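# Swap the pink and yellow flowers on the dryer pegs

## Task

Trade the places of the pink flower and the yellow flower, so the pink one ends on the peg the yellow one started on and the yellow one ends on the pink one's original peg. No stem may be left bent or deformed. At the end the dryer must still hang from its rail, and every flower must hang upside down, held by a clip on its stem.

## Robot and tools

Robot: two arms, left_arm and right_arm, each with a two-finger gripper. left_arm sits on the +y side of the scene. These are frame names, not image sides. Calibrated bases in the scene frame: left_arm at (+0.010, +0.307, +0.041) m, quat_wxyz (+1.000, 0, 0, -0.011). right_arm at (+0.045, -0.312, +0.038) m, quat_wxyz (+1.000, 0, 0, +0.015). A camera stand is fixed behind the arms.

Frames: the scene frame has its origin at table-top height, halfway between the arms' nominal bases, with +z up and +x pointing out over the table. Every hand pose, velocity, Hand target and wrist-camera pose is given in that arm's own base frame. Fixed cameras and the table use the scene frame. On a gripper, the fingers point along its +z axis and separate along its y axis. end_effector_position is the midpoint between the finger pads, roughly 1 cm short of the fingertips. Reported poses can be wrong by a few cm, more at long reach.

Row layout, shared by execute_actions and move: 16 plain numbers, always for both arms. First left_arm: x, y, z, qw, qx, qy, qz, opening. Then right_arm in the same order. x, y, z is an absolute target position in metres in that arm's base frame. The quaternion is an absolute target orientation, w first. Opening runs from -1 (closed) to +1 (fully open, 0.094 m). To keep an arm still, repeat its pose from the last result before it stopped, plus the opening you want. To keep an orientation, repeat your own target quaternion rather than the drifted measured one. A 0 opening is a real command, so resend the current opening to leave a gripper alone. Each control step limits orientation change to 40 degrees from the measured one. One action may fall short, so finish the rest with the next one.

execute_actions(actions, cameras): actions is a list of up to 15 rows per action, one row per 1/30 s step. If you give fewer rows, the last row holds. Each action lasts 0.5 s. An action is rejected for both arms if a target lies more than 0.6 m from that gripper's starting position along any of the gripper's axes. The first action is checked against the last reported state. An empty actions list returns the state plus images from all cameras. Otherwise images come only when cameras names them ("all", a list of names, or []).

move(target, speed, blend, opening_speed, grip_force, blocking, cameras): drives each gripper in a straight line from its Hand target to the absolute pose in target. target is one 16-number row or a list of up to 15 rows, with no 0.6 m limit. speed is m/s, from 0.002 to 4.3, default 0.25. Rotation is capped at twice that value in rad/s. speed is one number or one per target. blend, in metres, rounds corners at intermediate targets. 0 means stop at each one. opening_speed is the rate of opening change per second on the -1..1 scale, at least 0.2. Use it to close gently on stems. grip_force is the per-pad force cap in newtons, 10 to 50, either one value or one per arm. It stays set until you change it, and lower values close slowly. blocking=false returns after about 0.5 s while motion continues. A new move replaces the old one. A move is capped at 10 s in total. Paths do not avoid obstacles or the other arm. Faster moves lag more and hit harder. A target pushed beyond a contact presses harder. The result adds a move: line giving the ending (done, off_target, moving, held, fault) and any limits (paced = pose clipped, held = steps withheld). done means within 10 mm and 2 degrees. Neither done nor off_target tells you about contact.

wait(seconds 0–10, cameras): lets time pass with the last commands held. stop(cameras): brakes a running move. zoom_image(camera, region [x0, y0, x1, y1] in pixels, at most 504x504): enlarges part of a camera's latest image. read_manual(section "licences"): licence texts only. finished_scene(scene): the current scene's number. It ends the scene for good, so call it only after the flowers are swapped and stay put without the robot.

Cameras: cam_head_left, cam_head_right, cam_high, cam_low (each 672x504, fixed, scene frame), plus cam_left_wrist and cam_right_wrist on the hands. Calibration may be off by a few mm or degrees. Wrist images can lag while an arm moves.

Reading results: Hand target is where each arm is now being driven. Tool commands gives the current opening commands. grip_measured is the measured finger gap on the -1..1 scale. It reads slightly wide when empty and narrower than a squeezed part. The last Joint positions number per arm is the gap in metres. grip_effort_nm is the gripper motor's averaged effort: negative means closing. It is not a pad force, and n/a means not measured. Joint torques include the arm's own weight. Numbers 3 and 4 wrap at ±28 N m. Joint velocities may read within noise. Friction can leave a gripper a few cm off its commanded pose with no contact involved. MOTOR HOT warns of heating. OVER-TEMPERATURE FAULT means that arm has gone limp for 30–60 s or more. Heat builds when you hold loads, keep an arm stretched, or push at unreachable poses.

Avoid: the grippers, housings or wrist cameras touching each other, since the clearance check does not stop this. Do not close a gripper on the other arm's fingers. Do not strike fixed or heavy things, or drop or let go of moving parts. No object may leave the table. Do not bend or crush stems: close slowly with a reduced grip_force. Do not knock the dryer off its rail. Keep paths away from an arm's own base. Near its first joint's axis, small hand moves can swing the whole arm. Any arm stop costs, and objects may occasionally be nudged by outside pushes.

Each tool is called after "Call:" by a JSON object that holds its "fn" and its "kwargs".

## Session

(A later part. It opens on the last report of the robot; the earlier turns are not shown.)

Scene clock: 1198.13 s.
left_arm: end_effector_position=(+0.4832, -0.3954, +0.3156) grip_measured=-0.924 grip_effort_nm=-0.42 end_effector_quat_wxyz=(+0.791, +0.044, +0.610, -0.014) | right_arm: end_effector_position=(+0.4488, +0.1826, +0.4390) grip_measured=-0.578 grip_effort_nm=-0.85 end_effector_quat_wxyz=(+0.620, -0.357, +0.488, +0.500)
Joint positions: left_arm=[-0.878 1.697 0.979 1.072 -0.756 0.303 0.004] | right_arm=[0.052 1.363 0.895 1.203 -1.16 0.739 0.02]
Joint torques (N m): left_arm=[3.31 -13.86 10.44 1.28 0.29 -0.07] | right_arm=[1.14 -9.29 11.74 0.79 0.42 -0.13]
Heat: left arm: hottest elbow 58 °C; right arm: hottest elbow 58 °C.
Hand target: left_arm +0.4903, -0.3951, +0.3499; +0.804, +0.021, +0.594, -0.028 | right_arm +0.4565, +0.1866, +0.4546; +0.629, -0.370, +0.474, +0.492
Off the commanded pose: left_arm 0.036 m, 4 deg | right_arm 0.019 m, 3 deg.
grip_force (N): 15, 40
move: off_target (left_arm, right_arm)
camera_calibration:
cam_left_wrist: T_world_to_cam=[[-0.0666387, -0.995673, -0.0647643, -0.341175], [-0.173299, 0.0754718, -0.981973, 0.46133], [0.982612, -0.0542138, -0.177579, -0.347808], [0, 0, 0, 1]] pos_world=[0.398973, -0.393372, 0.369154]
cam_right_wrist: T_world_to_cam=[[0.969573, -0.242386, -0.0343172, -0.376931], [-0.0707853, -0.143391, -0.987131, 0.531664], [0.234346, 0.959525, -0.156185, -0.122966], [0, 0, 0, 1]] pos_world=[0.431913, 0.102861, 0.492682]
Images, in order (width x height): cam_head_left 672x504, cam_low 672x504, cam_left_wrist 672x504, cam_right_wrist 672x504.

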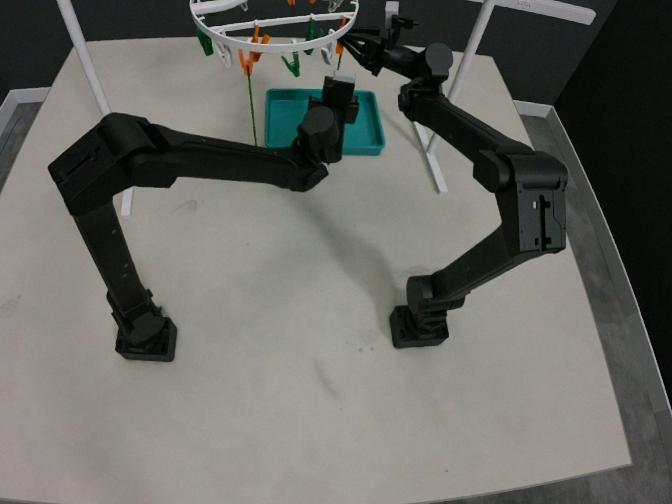

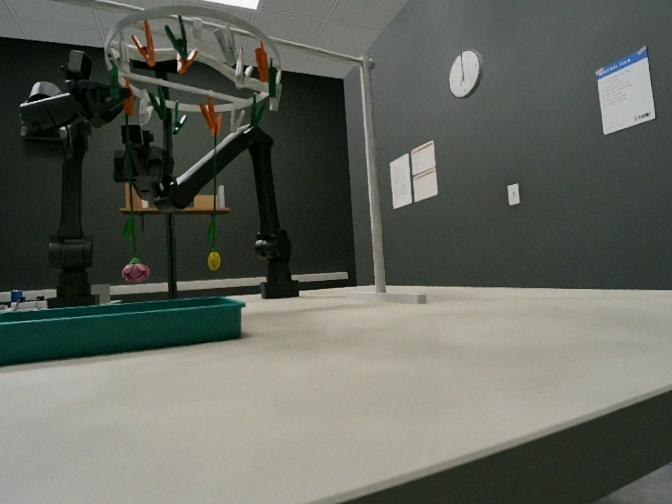

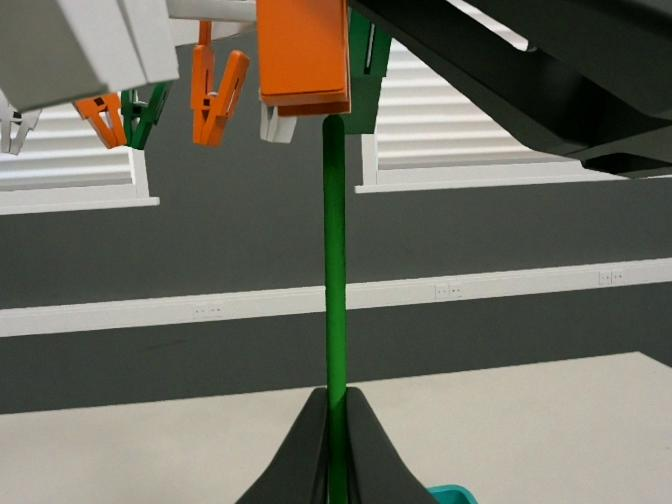

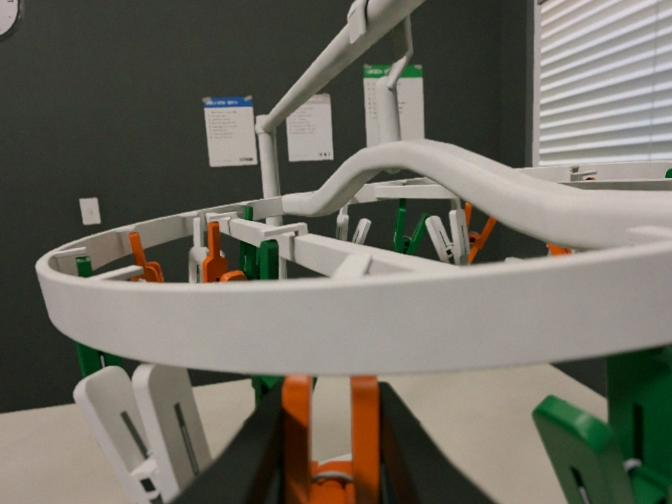

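Call:
{"fn": "move", "kwargs": {"target": [[0.476, -0.386, 0.292, 0.8007, 0.0060, 0.5977, -0.0395, -1.0, 0.4575, 0.187, 0.455, 0.6293, -0.3705, 0.4742, 0.4917, -0.95], [0.445, -0.370, 0.285, 0.8007, 0.0060, 0.5977, -0.0395, -1.0, 0.4575, 0.187, 0.455, 0.6293, -0.3705, 0.4742, 0.4917, -0.95], [0.4890, -0.3970, 0.290, 0.8007, 0.0060, 0.5977, -0.0395, -1.0, 0.4575, 0.187, 0.455, 0.6293, -0.3705, 0.4742, 0.4917, -0.95], [0.4890, -0.3970, 0.320, 0.8007, 0.0060, 0.5977, -0.0395, -1.0, 0.4575, 0.187, 0.455, 0.6293, -0.3705, 0.4742, 0.4917, -0.95]], "speed": 0.08, "cameras": ["cam_left_wrist", "cam_low", "cam_head_left", "cam_right_wrist"]}}

Call:
{"fn": "zoom_image", "kwargs": {"camera": "cam_left_wrist", "region": [236, 0, 436, 150]}}

Call:
{"fn": "zoom_image", "kwargs": {"camera": "cam_low", "region": [115, 100, 145, 130]}}

Call:
{"fn": "zoom_image", "kwargs": {"camera": "cam_head_left", "region": [322, 35, 352, 65]}}

Scene clock: 1221.03 s.
left_arm: end_effector_position=(+0.4805, -0.3946, +0.2908) grip_measured=-0.924 grip_effort_nm=-0.42 end_effector_quat_wxyz=(+0.790, +0.026, +0.612, -0.026) | right_arm: end_effector_position=(+0.4492, +0.1826, +0.4401) grip_measured=-0.579 grip_effort_nm=-0.85 end_effector_quat_wxyz=(+0.620, -0.358, +0.487, +0.499)
Joint positions: left_arm=[-0.884 1.744 0.958 1.144 -0.775 0.267 0.004] | right_arm=[0.052 1.364 0.898 1.203 -1.161 0.739 0.02]
Joint torques (N m): left_arm=[3.19 -13.8 9.7 1.26 0.29 -0.07] | right_arm=[1.03 -9.41 11.44 0.79 0.46 -0.14]
Heat: left arm: hottest elbow 57 °C; right arm: hottest elbow 57 °C.
Hand target: left_arm +0.4878, -0.3958, +0.3199; +0.801, +0.006, +0.598, -0.039 | right_arm +0.4567, +0.1866, +0.4546; +0.629, -0.370, +0.474, +0.492
Off the commanded pose: left_arm 0.031 m, 3 deg | right_arm 0.018 m, 2 deg.
grip_force (N): 15, 40
move: off_target (left_arm, right_arm)
camera_calibration:
cam_left_wrist: T_world_to_cam=[[-0.064639, -0.997665, -0.022066, -0.356256], [-0.178711, 0.0333279, -0.983337, 0.422721], [0.981776, -0.0596185, -0.180448, -0.350339], [0, 0, 0, 1]] pos_world=[0.396472, -0.390399, 0.344598]
cam_right_wrist: T_world_to_cam=[[0.969794, -0.241864, -0.0316556, -0.378623], [-0.0680871, -0.143792, -0.987263, 0.531729], [0.234231, 0.959597, -0.155916, -0.12305], [0, 0, 0, 1]] pos_world=[0.432212, 0.102962, 0.493785]
Images, in order (width x height): cam_head_left 672x504, cam_low 672x504, cam_left_wrist 672x504, cam_right_wrist 672x504.

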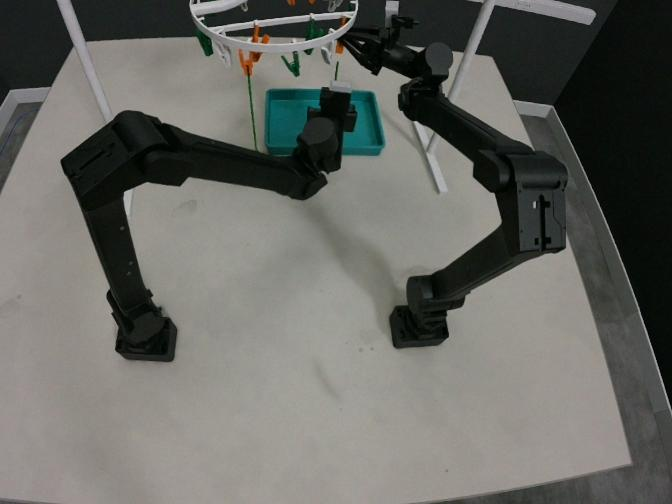

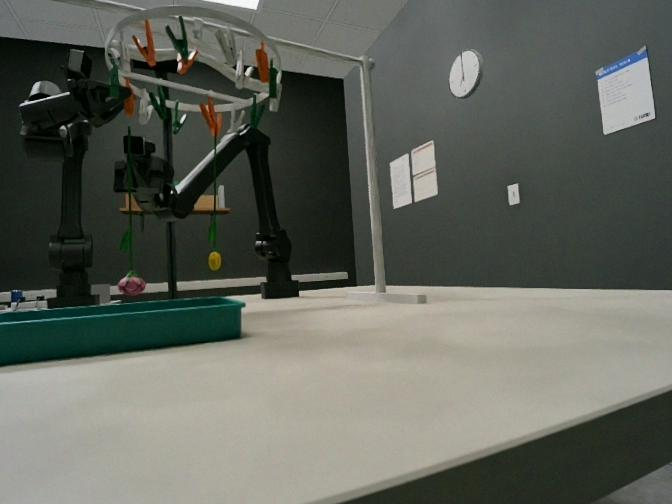

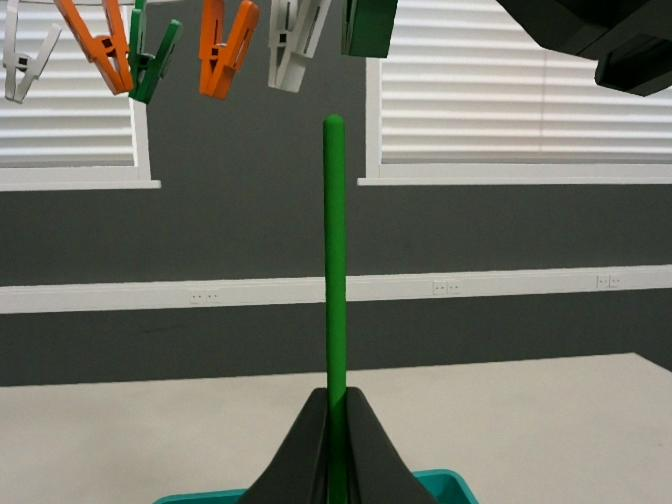

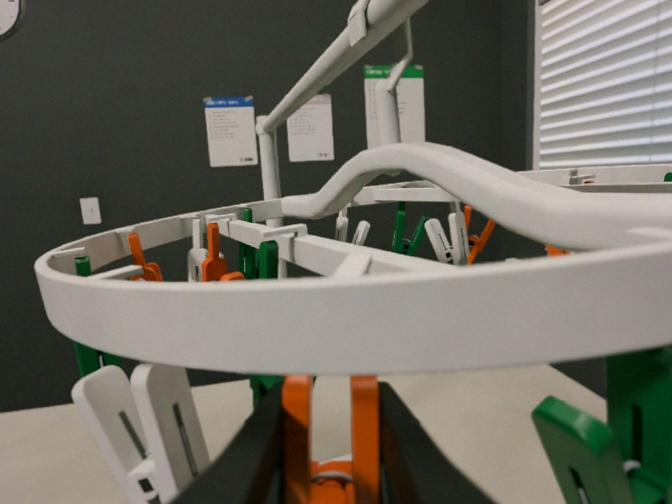

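Scaled by 2.520 from the camera's 672x504 image, which has a finer 960x720 frame.

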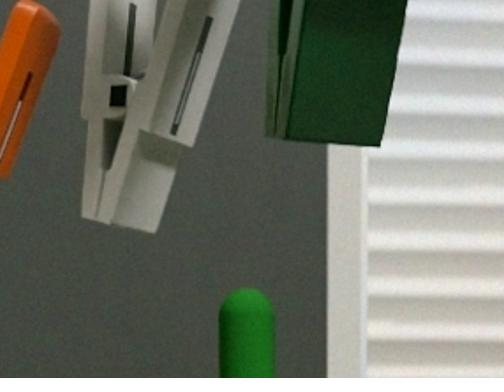

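Scaled by 16.800 from the camera's 672x504 image, which has a finer 960x720 frame.

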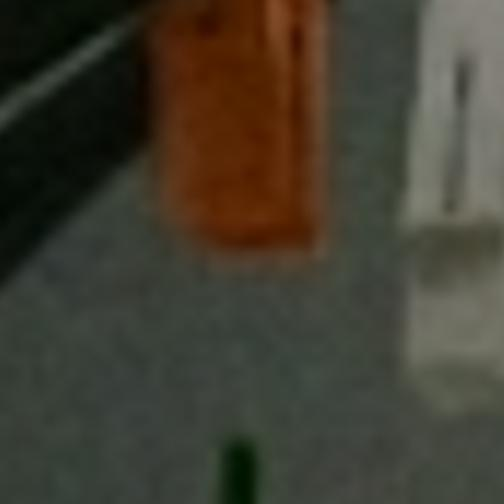

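Scaled by 16.800 from the camera's 672x504 image, which has a finer 960x720 frame.

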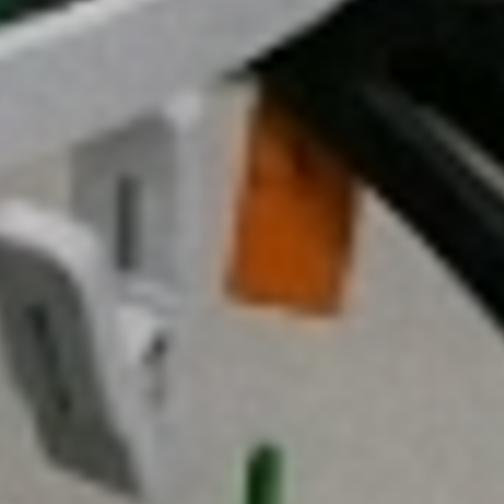

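Call:
{"fn": "move", "kwargs": {"target": [0.4865, -0.3962, 0.343, 0.8007, 0.0060, 0.5977, -0.0395, -1.0, 0.4575, 0.187, 0.455, 0.6293, -0.3705, 0.4742, 0.4917, -0.95], "speed": 0.05, "cameras": ["cam_left_wrist", "cam_low", "cam_head_left", "cam_right_wrist"]}}

Call:
{"fn": "zoom_image", "kwargs": {"camera": "cam_left_wrist", "region": [236, 0, 436, 150]}}

Call:
{"fn": "zoom_image", "kwargs": {"camera": "cam_low", "region": [115, 100, 145, 130]}}

Call:
{"fn": "zoom_image", "kwargs": {"camera": "cam_head_left", "region": [322, 35, 352, 65]}}

Scene clock: 1237.87 s.
left_arm: end_effector_position=(+0.4795, -0.3934, +0.3119) grip_measured=-0.924 grip_effort_nm=-0.42 end_effector_quat_wxyz=(+0.790, +0.027, +0.612, -0.025) | right_arm: end_effector_position=(+0.4492, +0.1826, +0.4401) grip_measured=-0.579 grip_effort_nm=-0.85 end_effector_quat_wxyz=(+0.620, -0.358, +0.487, +0.499)
Joint positions: left_arm=[-0.884 1.699 0.969 1.086 -0.775 0.267 0.004] | right_arm=[0.052 1.364 0.898 1.203 -1.161 0.739 0.02]
Joint torques (N m): left_arm=[2.96 -13.63 10.17 1.32 0.19 -0.05] | right_arm=[1.26 -9.29 11.45 0.79 0.44 -0.12]
Heat: left arm: hottest elbow 57 °C; right arm: hottest elbow 58 °C.
Hand target: left_arm +0.4852, -0.3950, +0.3428; +0.801, +0.006, +0.598, -0.039 | right_arm +0.4567, +0.1866, +0.4546; +0.629, -0.370, +0.474, +0.492
Off the commanded pose: left_arm 0.032 m, 4 deg | right_arm 0.018 m, 2 deg.
grip_force (N): 15, 40
move: off_target (left_arm, right_arm)
camera_calibration:
cam_left_wrist: T_world_to_cam=[[-0.0645738, -0.997642, -0.0232377, -0.354337], [-0.179641, 0.0345271, -0.983126, 0.444129], [0.981611, -0.0593098, -0.181447, -0.345013], [0, 0, 0, 1]] pos_world=[0.395571, -0.389298, 0.365799]
cam_right_wrist: T_world_to_cam=[[0.969794, -0.241864, -0.0316556, -0.378623], [-0.0680871, -0.143792, -0.987263, 0.531729], [0.234231, 0.959597, -0.155916, -0.12305], [0, 0, 0, 1]] pos_world=[0.432212, 0.102962, 0.493785]
Images, in order (width x height): cam_head_left 672x504, cam_low 672x504, cam_left_wrist 672x504, cam_right_wrist 672x504.

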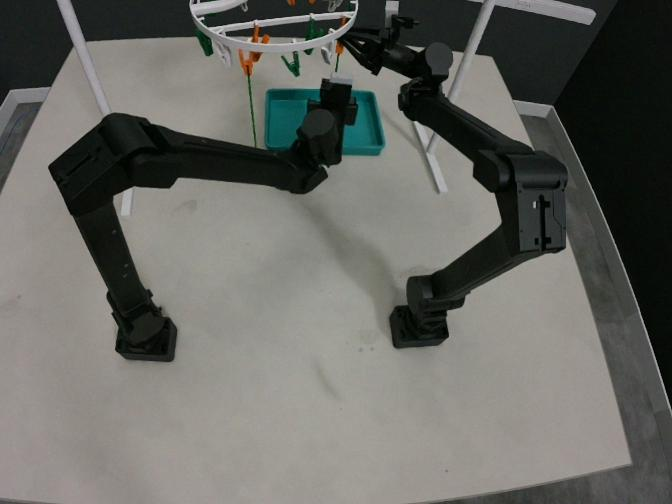

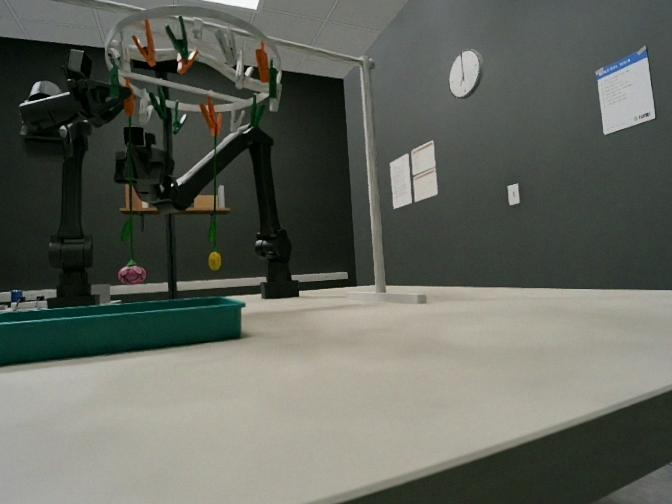

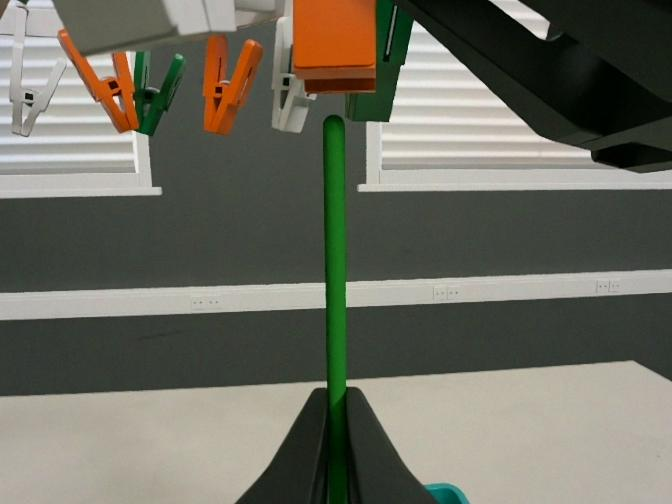

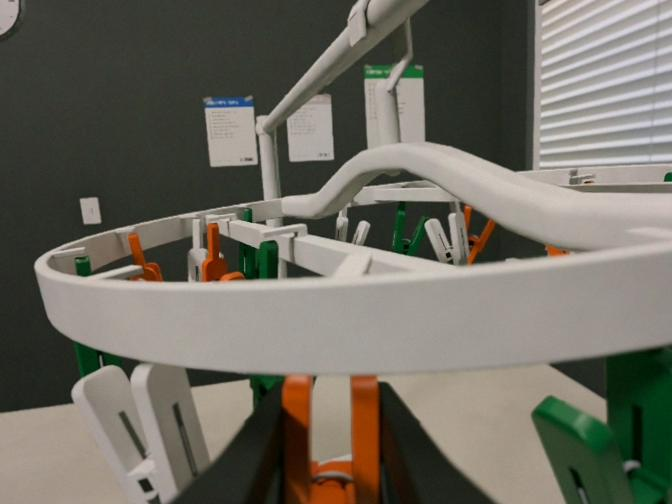

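Scaled by 2.520 from the camera's 672x504 image, which has a finer 960x720 frame.

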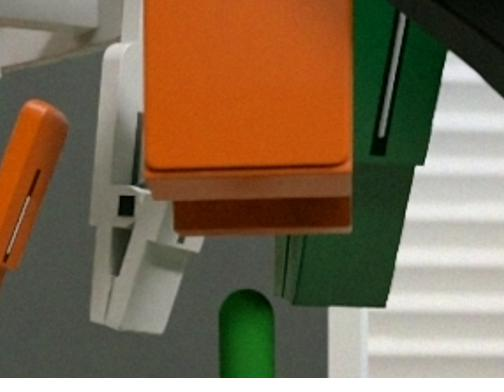

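Scaled by 16.800 from the camera's 672x504 image, which has a finer 960x720 frame.

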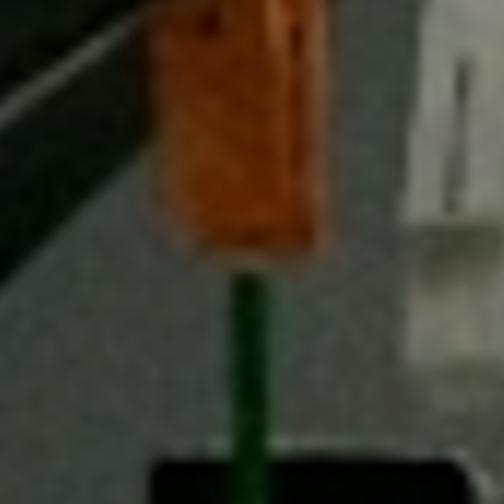

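Scaled by 16.800 from the camera's 672x504 image, which has a finer 960x720 frame.

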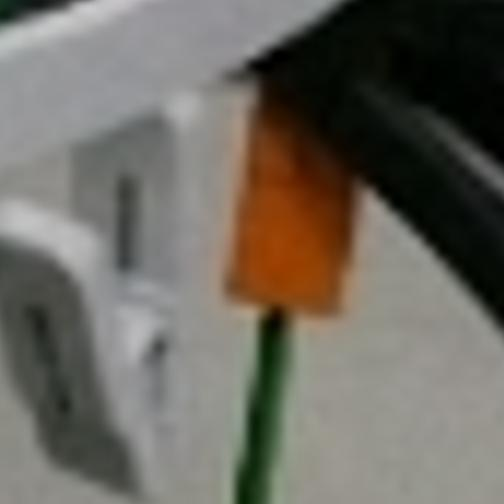

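Call:
{"fn": "move", "kwargs": {"target": [0.4858, -0.3965, 0.354, 0.8007, 0.0060, 0.5977, -0.0395, -1.0, 0.4575, 0.187, 0.455, 0.6293, -0.3705, 0.4742, 0.4917, -0.95], "speed": 0.05, "cameras": ["cam_left_wrist", "cam_low", "cam_right_wrist"]}}

Call:
{"fn": "zoom_image", "kwargs": {"camera": "cam_left_wrist", "region": [236, 0, 436, 150]}}

Call:
{"fn": "zoom_image", "kwargs": {"camera": "cam_low", "region": [115, 100, 145, 130]}}

Scene clock: 1252.63 s.
left_arm: end_effector_position=(+0.4797, -0.3936, +0.3203) grip_measured=-0.924 grip_effort_nm=-0.41 end_effector_quat_wxyz=(+0.789, +0.028, +0.613, -0.025) | right_arm: end_effector_position=(+0.4492, +0.1826, +0.4401) grip_measured=-0.579 grip_effort_nm=-0.85 end_effector_quat_wxyz=(+0.620, -0.358, +0.487, +0.499)
Joint positions: left_arm=[-0.884 1.682 0.977 1.058 -0.775 0.267 0.004] | right_arm=[0.052 1.364 0.898 1.203 -1.161 0.739 0.02]
Joint torques (N m): left_arm=[2.84 -13.74 10.43 1.26 0.14 -0.04] | right_arm=[1.14 -9.47 11.4 0.77 0.45 -0.13]
Heat: left arm: hottest elbow 57 °C; right arm: hottest elbow 59 °C.
Hand target: left_arm +0.4844, -0.3951, +0.3538; +0.801, +0.006, +0.597, -0.039 | right_arm +0.4567, +0.1866, +0.4546; +0.629, -0.370, +0.474, +0.492
Off the commanded pose: left_arm 0.034 m, 4 deg | right_arm 0.018 m, 2 deg.
grip_force (N): 15, 40
move: off_target (left_arm, right_arm)
camera_calibration:
cam_left_wrist: T_world_to_cam=[[-0.0646764, -0.997575, -0.0257169, -0.35352], [-0.181755, 0.0371158, -0.982643, 0.454318], [0.981215, -0.0588796, -0.183714, -0.342596], [0, 0, 0, 1]] pos_world=[0.39587, -0.389697, 0.374401]
cam_right_wrist: T_world_to_cam=[[0.969794, -0.241864, -0.0316556, -0.378623], [-0.0680871, -0.143792, -0.987263, 0.531729], [0.234231, 0.959597, -0.155916, -0.12305], [0, 0, 0, 1]] pos_world=[0.432212, 0.102962, 0.493785]
Images, in order (width x height): cam_low 672x504, cam_left_wrist 672x504, cam_right_wrist 672x504.

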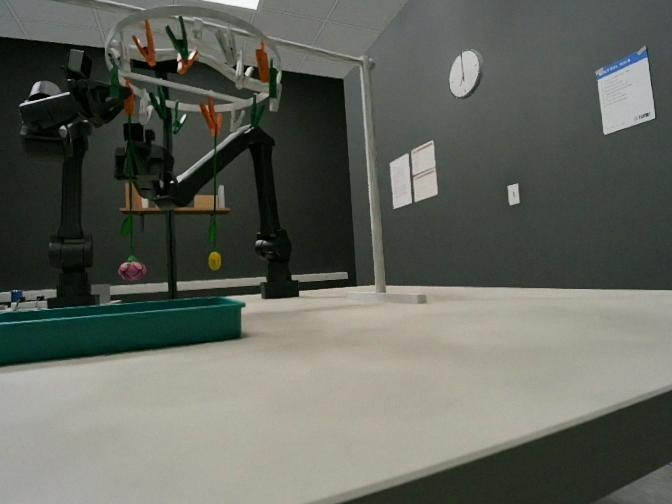

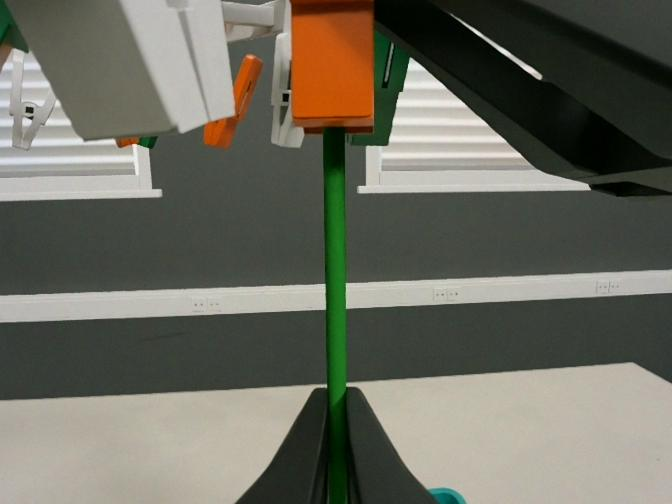

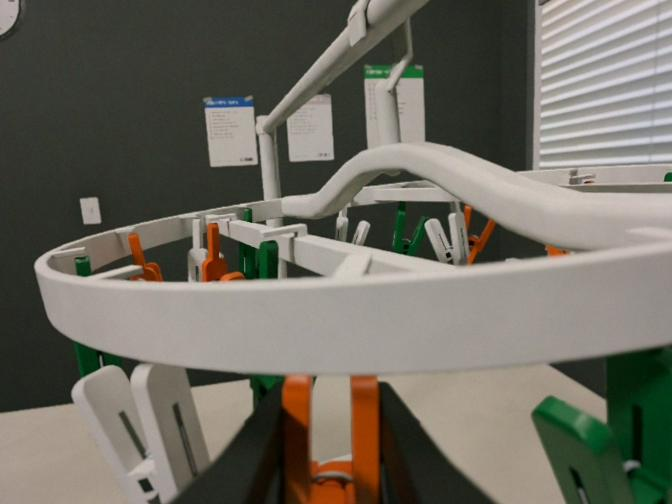

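Scaled by 2.520 from the camera's 672x504 image, which has a finer 960x720 frame.

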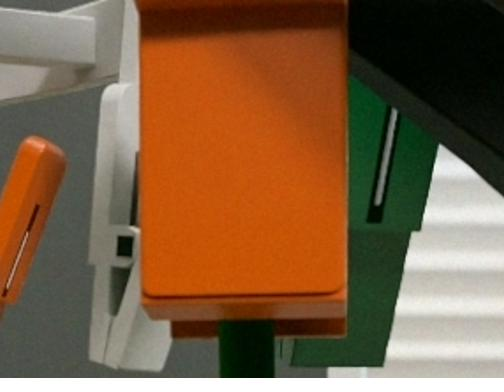

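Scaled by 16.800 from the camera's 672x504 image, which has a finer 960x720 frame.

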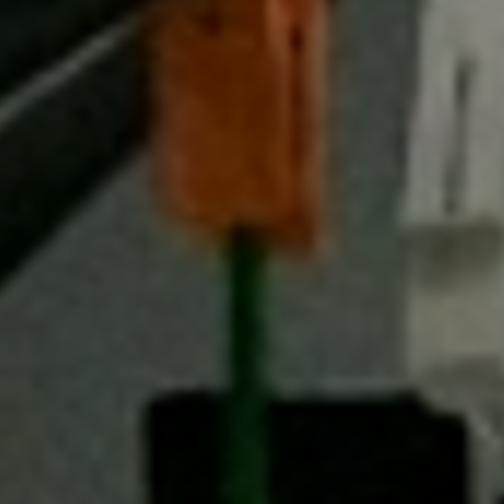

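Call:
{"fn": "move", "kwargs": {"target": [0.4855, -0.3965, 0.371, 0.8007, 0.0060, 0.5977, -0.0395, -1.0, 0.4575, 0.187, 0.455, 0.6293, -0.3705, 0.4742, 0.4917, -0.95], "speed": 0.05, "cameras": ["cam_left_wrist", "cam_low", "cam_right_wrist"]}}

Call:
{"fn": "zoom_image", "kwargs": {"camera": "cam_right_wrist", "region": [250, 340, 450, 504]}}

Call:
{"fn": "zoom_image", "kwargs": {"camera": "cam_low", "region": [115, 100, 145, 130]}}

Scene clock: 1257.67 s.
left_arm: end_effector_position=(+0.4798, -0.3937, +0.3368) grip_measured=-0.924 grip_effort_nm=-0.42 end_effector_quat_wxyz=(+0.789, +0.028, +0.613, -0.025) | right_arm: end_effector_position=(+0.4492, +0.1826, +0.4401) grip_measured=-0.579 grip_effort_nm=-0.85 end_effector_quat_wxyz=(+0.620, -0.358, +0.487, +0.499)
Joint positions: left_arm=[-0.884 1.653 0.993 1.013 -0.775 0.267 0.004] | right_arm=[0.052 1.364 0.898 1.203 -1.161 0.739 0.02]
Joint torques (N m): left_arm=[2.78 -13.51 10.78 1.28 0.12 -0.04] | right_arm=[1.38 -9.47 11.47 0.83 0.45 -0.14]
Heat: left arm: hottest elbow 59 °C; right arm: hottest elbow 59 °C.
Hand target: left_arm +0.4841, -0.3951, +0.3708; +0.801, +0.006, +0.597, -0.040 | right_arm +0.4567, +0.1866, +0.4546; +0.629, -0.370, +0.474, +0.492
Off the commanded pose: left_arm 0.035 m, 4 deg | right_arm 0.018 m, 2 deg.
grip_force (N): 15, 40
move: off_target (left_arm, right_arm)
camera_calibration:
cam_left_wrist: T_world_to_cam=[[-0.064621, -0.997585, -0.0254427, -0.353322], [-0.181485, 0.0368192, -0.982704, 0.470354], [0.981268, -0.0588859, -0.183426, -0.339806], [0, 0, 0, 1]] pos_world=[0.395971, -0.389797, 0.390901]
cam_right_wrist: T_world_to_cam=[[0.969794, -0.241864, -0.0316556, -0.378623], [-0.0680871, -0.143792, -0.987263, 0.531729], [0.234231, 0.959597, -0.155916, -0.12305], [0, 0, 0, 1]] pos_world=[0.432212, 0.102962, 0.493785]
Images, in order (width x height): cam_low 672x504, cam_left_wrist 672x504, cam_right_wrist 672x504.

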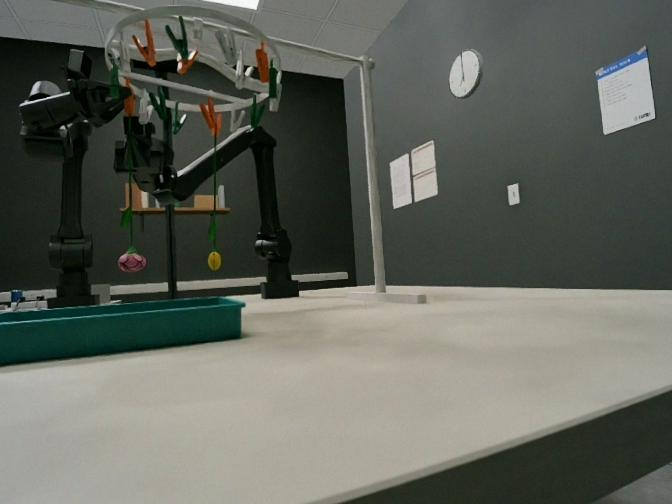

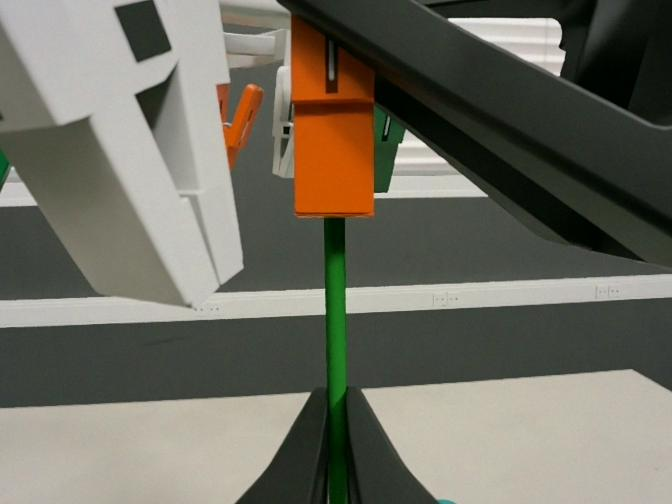

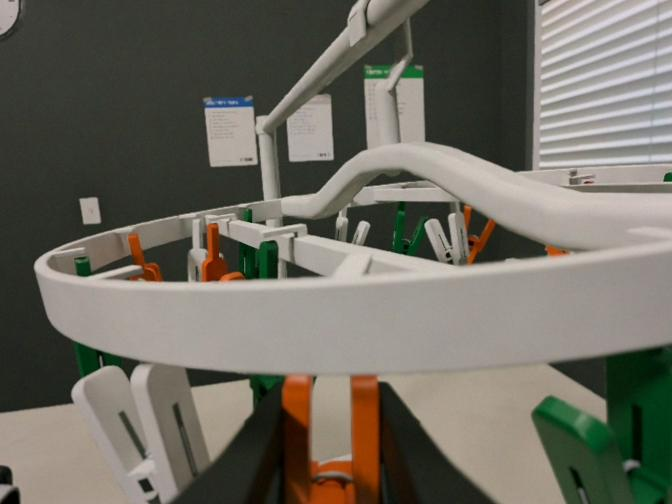

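Scaled by 2.520 from the camera's 672x504 image, which has a finer 960x720 frame.

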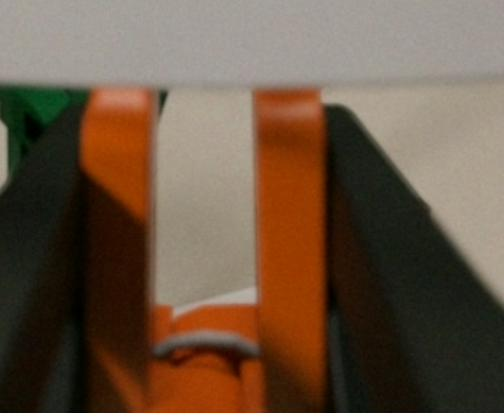

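Scaled by 16.800 from the camera's 672x504 image, which has a finer 960x720 frame.

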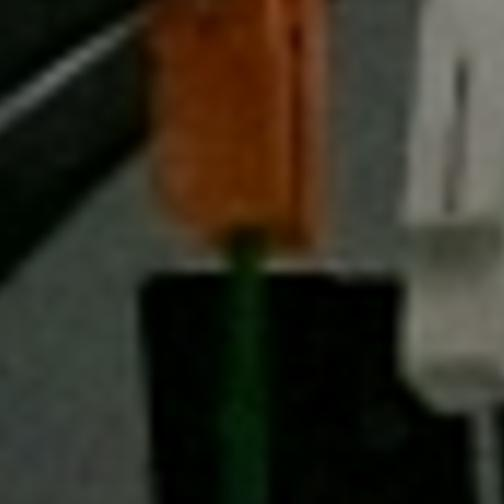

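Call:
{"fn": "move", "kwargs": {"target": [[0.4855, -0.3965, 0.371, 0.8007, 0.0060, 0.5977, -0.0395, -1.0, 0.4575, 0.187, 0.455, 0.6293, -0.3705, 0.4742, 0.4917, -0.05]], "speed": 0.05, "opening_speed": 0.4, "cameras": ["cam_left_wrist", "cam_low", "cam_right_wrist"]}}

Call:
{"fn": "zoom_image", "kwargs": {"camera": "cam_right_wrist", "region": [220, 300, 460, 504]}}

Call:
{"fn": "zoom_image", "kwargs": {"camera": "cam_low", "region": [115, 100, 145, 130]}}

Scene clock: 1264.67 s.
left_arm: end_effector_position=(+0.4798, -0.3938, +0.3367) grip_measured=-0.924 grip_effort_nm=-0.42 end_effector_quat_wxyz=(+0.789, +0.028, +0.613, -0.025) | right_arm: end_effector_position=(+0.4493, +0.1826, +0.4400) grip_measured=-0.052 grip_effort_nm=0.08 end_effector_quat_wxyz=(+0.621, -0.359, +0.487, +0.499)
Joint positions: left_arm=[-0.884 1.653 0.993 1.012 -0.775 0.267 0.004] | right_arm=[0.052 1.364 0.898 1.203 -1.161 0.737 0.045]
Joint torques (N m): left_arm=[2.84 -13.51 10.77 1.31 0.12 -0.04] | right_arm=[1.2 -9.52 11.45 0.8 0.45 -0.11]
Heat: left arm: hottest elbow 61 °C; right arm: hottest elbow 59 °C.
Hand target: left_arm +0.4840, -0.3951, +0.3708; +0.801, +0.006, +0.597, -0.040 | right_arm +0.4566, +0.1866, +0.4547; +0.629, -0.370, +0.474, +0.492
Off the commanded pose: left_arm 0.035 m, 4 deg | right_arm 0.018 m, 2 deg.
grip_force (N): 15, 40
move: off_target (left_arm, right_arm)
camera_calibration:
cam_left_wrist: T_world_to_cam=[[-0.0646764, -0.997575, -0.0257169, -0.353185], [-0.181755, 0.0371158, -0.982643, 0.470473], [0.981215, -0.0588796, -0.183714, -0.339785], [0, 0, 0, 1]] pos_world=[0.39607, -0.389797, 0.390801]
cam_right_wrist: T_world_to_cam=[[0.969717, -0.242361, -0.0301721, -0.379277], [-0.0667645, -0.144223, -0.98729, 0.53102], [0.23493, 0.959406, -0.156036, -0.123304], [0, 0, 0, 1]] pos_world=[0.432212, 0.102961, 0.493587]
Images, in order (width x height): cam_low 672x504, cam_left_wrist 672x504, cam_right_wrist 672x504.

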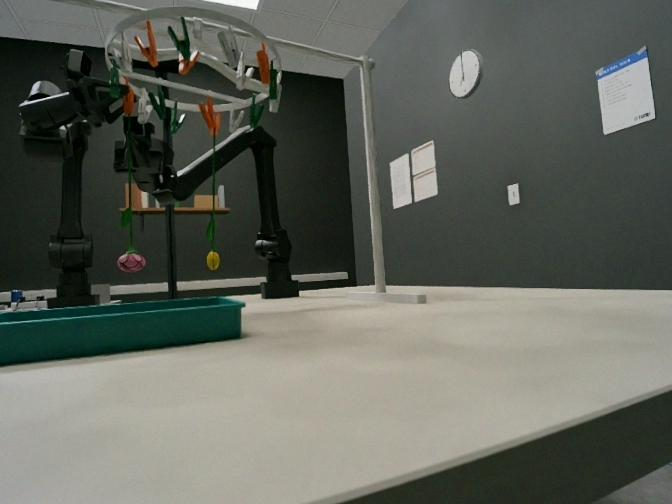

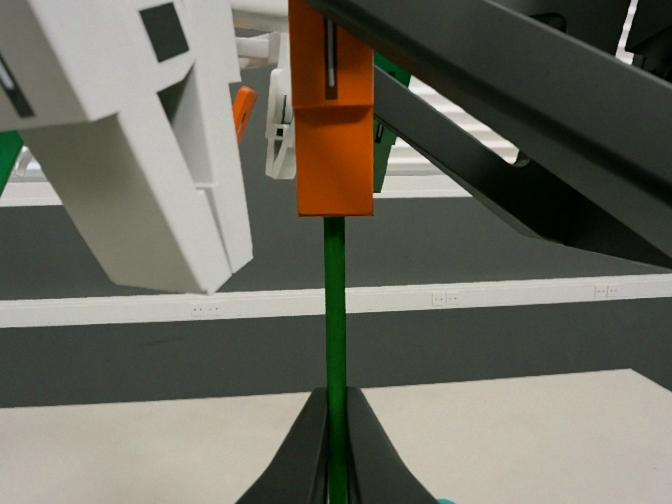

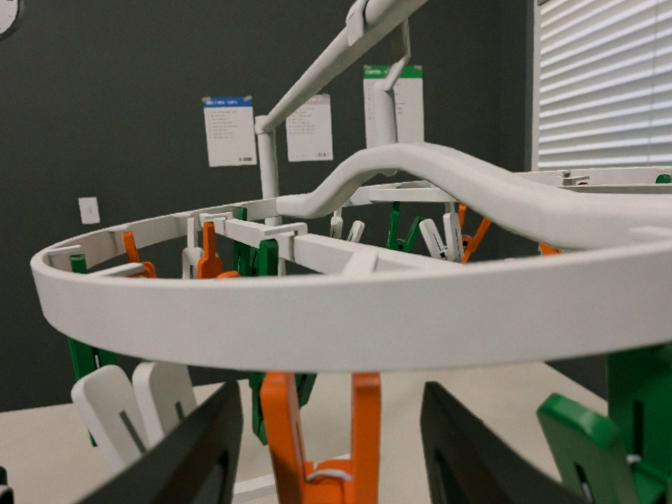

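Scaled by 2.100 from the camera's 672x504 image, which has a finer 960x720 frame.

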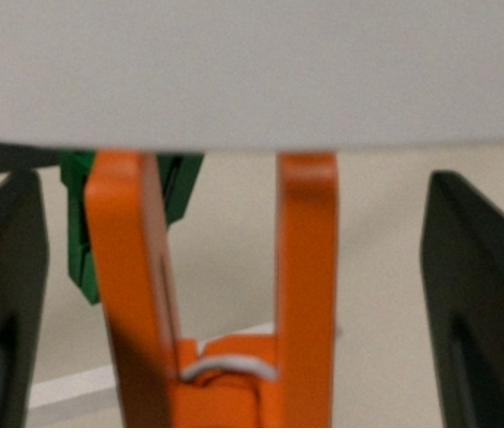

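Scaled by 16.800 from the camera's 672x504 image, which has a finer 960x720 frame.

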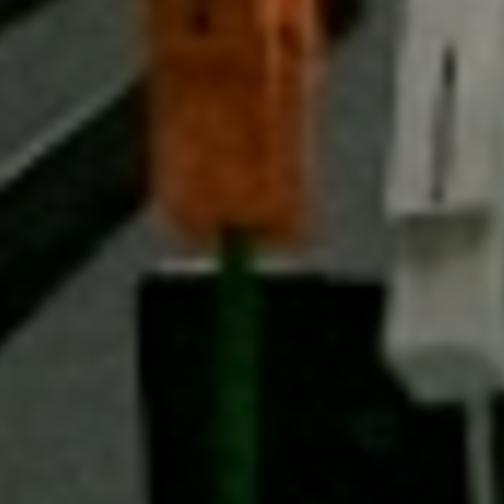

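Call:
{"fn": "move", "kwargs": {"target": [0.4855, -0.3965, 0.371, 0.8007, 0.0060, 0.5977, -0.0395, -1.0, 0.440, 0.126, 0.434, 0.6293, -0.3705, 0.4742, 0.4917, -0.05], "speed": 0.1, "cameras": ["cam_right_wrist", "cam_left_wrist"]}}

Call:
{"fn": "zoom_image", "kwargs": {"camera": "cam_right_wrist", "region": [260, 200, 440, 440]}}

Scene clock: 1269.57 s.
left_arm: end_effector_position=(+0.4798, -0.3938, +0.3367) grip_measured=-0.924 grip_effort_nm=-0.42 end_effector_quat_wxyz=(+0.789, +0.028, +0.613, -0.025) | right_arm: end_effector_position=(+0.4358, +0.1302, +0.4416) grip_measured=-0.052 grip_effort_nm=0.08 end_effector_quat_wxyz=(+0.635, -0.377, +0.469, +0.485)
Joint positions: left_arm=[-0.884 1.653 0.993 1.012 -0.775 0.267 0.004] | right_arm=[-0.08 1.407 0.898 1.57 -1.25 1.014 0.045]
Joint torques (N m): left_arm=[2.84 -13.51 10.78 1.31 0.12 -0.04] | right_arm=[-0.09 -9.52 7.05 0.99 0.5 0.2]
Heat: left arm: hottest elbow 62 °C; right arm: hottest elbow 59 °C.
Hand target: left_arm +0.4840, -0.3951, +0.3708; +0.801, +0.006, +0.597, -0.040 | right_arm +0.4399, +0.1263, +0.4341; +0.630, -0.370, +0.477, +0.489
Off the commanded pose: left_arm 0.035 m, 4 deg | right_arm 0.010 m, 1 deg.
joint sent to its limit (right arm) — joint 4 (wrist pitch), upper limit. The joint targets still meet the commanded pose.
grip_force (N): 15, 40
move: off_target (left_arm)
camera_calibration:
cam_left_wrist: T_world_to_cam=[[-0.0646764, -0.997575, -0.0257169, -0.353185], [-0.181755, 0.0371158, -0.982643, 0.470473], [0.981215, -0.0588796, -0.183714, -0.339785], [0, 0, 0, 1]] pos_world=[0.39607, -0.389797, 0.390801]
cam_right_wrist: T_world_to_cam=[[0.969622, -0.242219, 0.0341013, -0.407206], [-0.00336526, -0.152609, -0.988281, 0.498046], [0.244584, 0.958144, -0.148788, -0.0768052], [0, 0, 0, 1]] pos_world=[0.415298, 0.0509636, 0.494668]
Images, in order (width x height): cam_left_wrist 672x504, cam_right_wrist 672x504.

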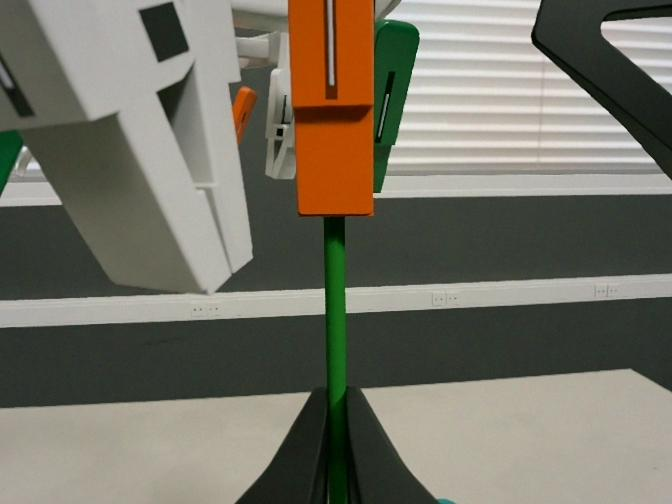

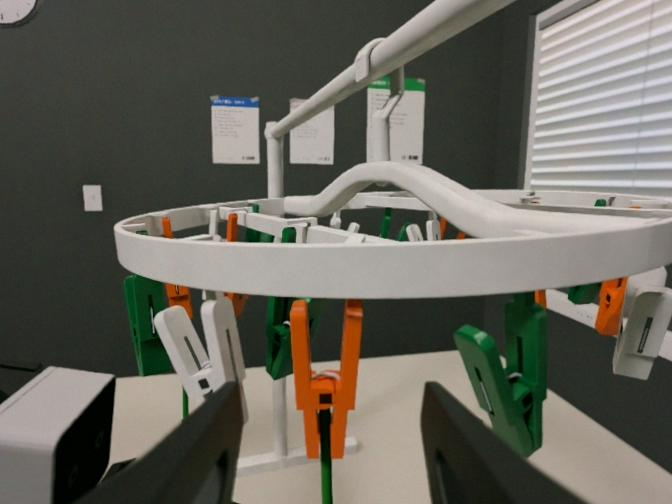

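Scaled by 2.100 from the camera's 672x504 image, which has a finer 960x720 frame.

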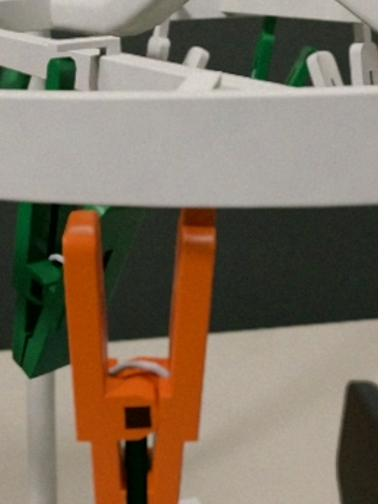

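Call:
{"fn": "move", "kwargs": {"target": [[0.4855, -0.3965, 0.371, 0.8007, 0.0060, 0.5977, -0.0395, -0.45, 0.440, 0.126, 0.434, 0.6293, -0.3705, 0.4742, 0.4917, -0.05], [0.390, -0.3905, 0.340, 0.8007, 0.0060, 0.5977, -0.0395, -0.45, 0.400, 0.06, 0.41, 0.6801, -0.3135, 0.5219, 0.4086, -0.05], [0.310, -0.300, 0.320, 0.7917, 0.1033, 0.5858, -0.1396, -0.45, 0.36, 0.06, 0.38, 0.6801, -0.3135, 0.5219, 0.4086, -0.05]], "speed": 0.12, "opening_speed": 0.5, "blend": [0, 0.02, 0], "cameras": ["all"]}}

Scene clock: 1279.47 s.
left_arm: end_effector_position=(+0.3081, -0.3044, +0.3166) grip_measured=-0.452 grip_effort_nm=0.05 end_effector_quat_wxyz=(+0.791, +0.109, +0.586, -0.138) | right_arm: end_effector_position=(+0.3638, +0.0626, +0.3824) grip_measured=-0.052 grip_effort_nm=0.07 end_effector_quat_wxyz=(+0.681, -0.317, +0.522, +0.404)
Joint positions: left_arm=[-1.016 1.2 0.422 1.144 -0.626 0.233 0.026] | right_arm=[-0.292 1.197 0.555 1.57 -1.248 0.893 0.045]
Joint torques (N m): left_arm=[3.37 -6.07 6.58 1.35 0.27 -0.08] | right_arm=[-0.15 -6.36 5.98 1.21 0.44 0.18]
Heat: left arm: hottest elbow 63 °C; right arm: hottest elbow 57 °C.
Hand target: left_arm +0.3100, -0.3000, +0.3201; +0.792, +0.103, +0.586, -0.140 | right_arm +0.3602, +0.0604, +0.3801; +0.680, -0.312, +0.526, +0.405
Off the commanded pose: left_arm 0.006 m, 1 deg | right_arm 0.005 m, 1 deg.
joint sent to its limit (right arm) — joint 4 (wrist pitch), upper limit. The joint targets still meet the commanded pose.
grip_force (N): 15, 40
move: done
camera_calibration:
cam_left_wrist: T_world_to_cam=[[-0.337432, -0.941061, -0.0233207, -0.175238], [-0.123941, 0.0689716, -0.98989, 0.410462], [0.933155, -0.33113, -0.139909, -0.251625], [0, 0, 0, 1]] pos_world=[0.226547, -0.276541, 0.367021]
cam_right_wrist: T_world_to_cam=[[0.882831, -0.46932, 0.0186599, -0.299939], [-0.064046, -0.159643, -0.985095, 0.450326], [0.465304, 0.868477, -0.170996, -0.0694524], [0, 0, 0, 1]] pos_world=[0.325953, -0.00855807, 0.437335]

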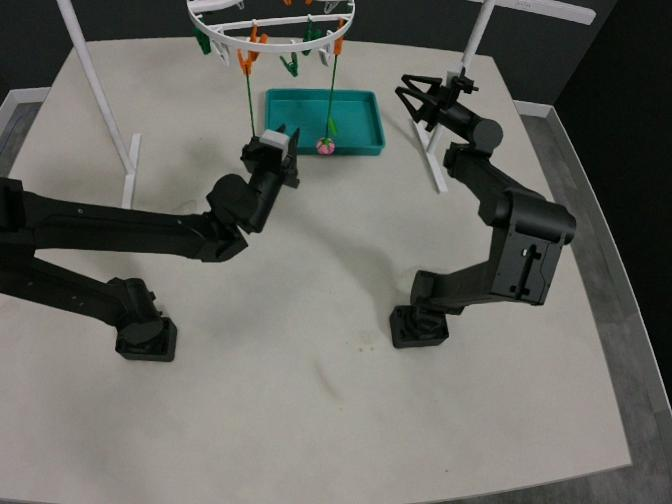

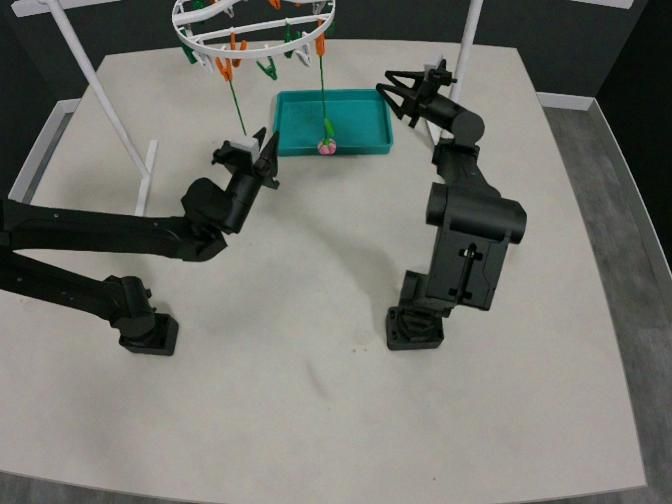

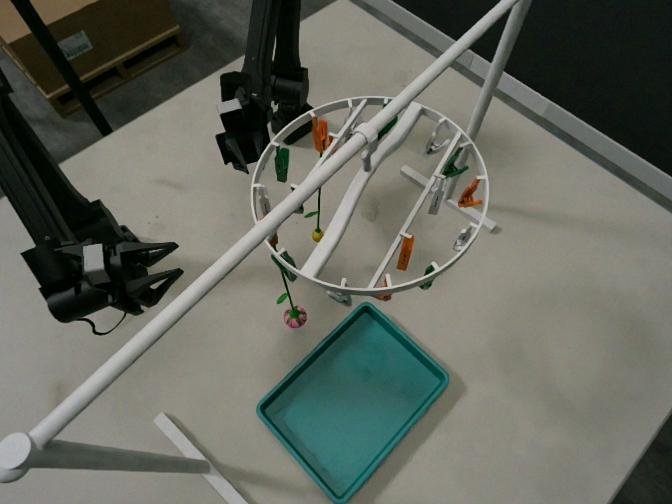

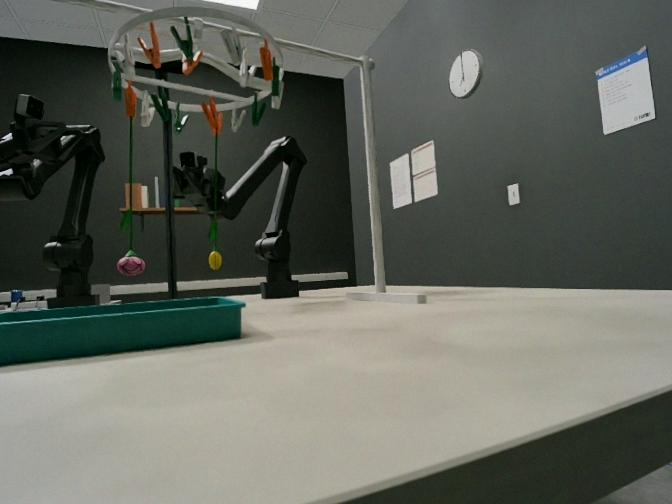

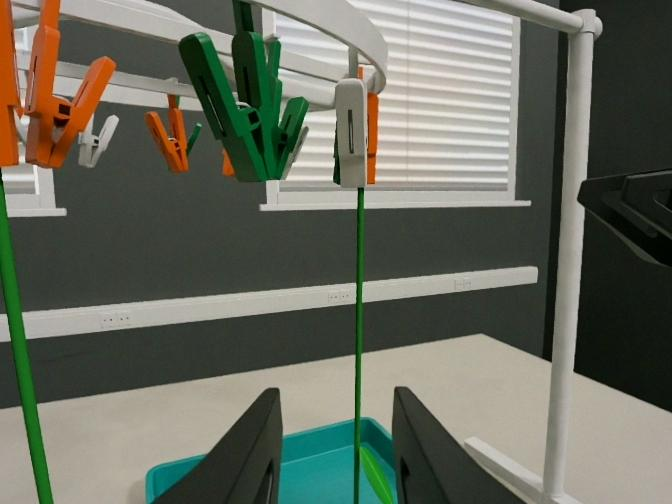

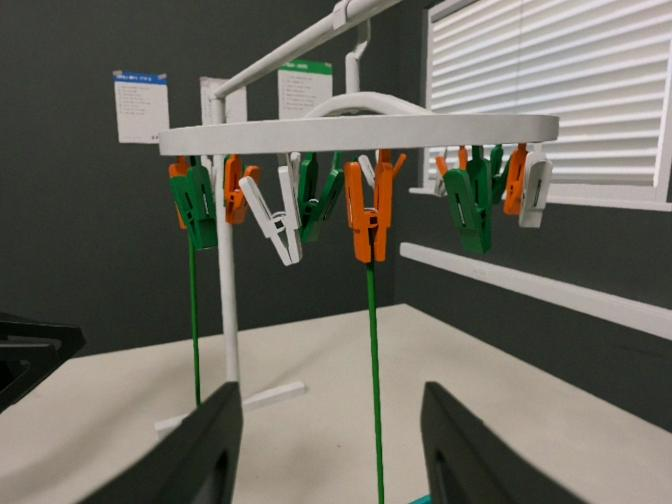

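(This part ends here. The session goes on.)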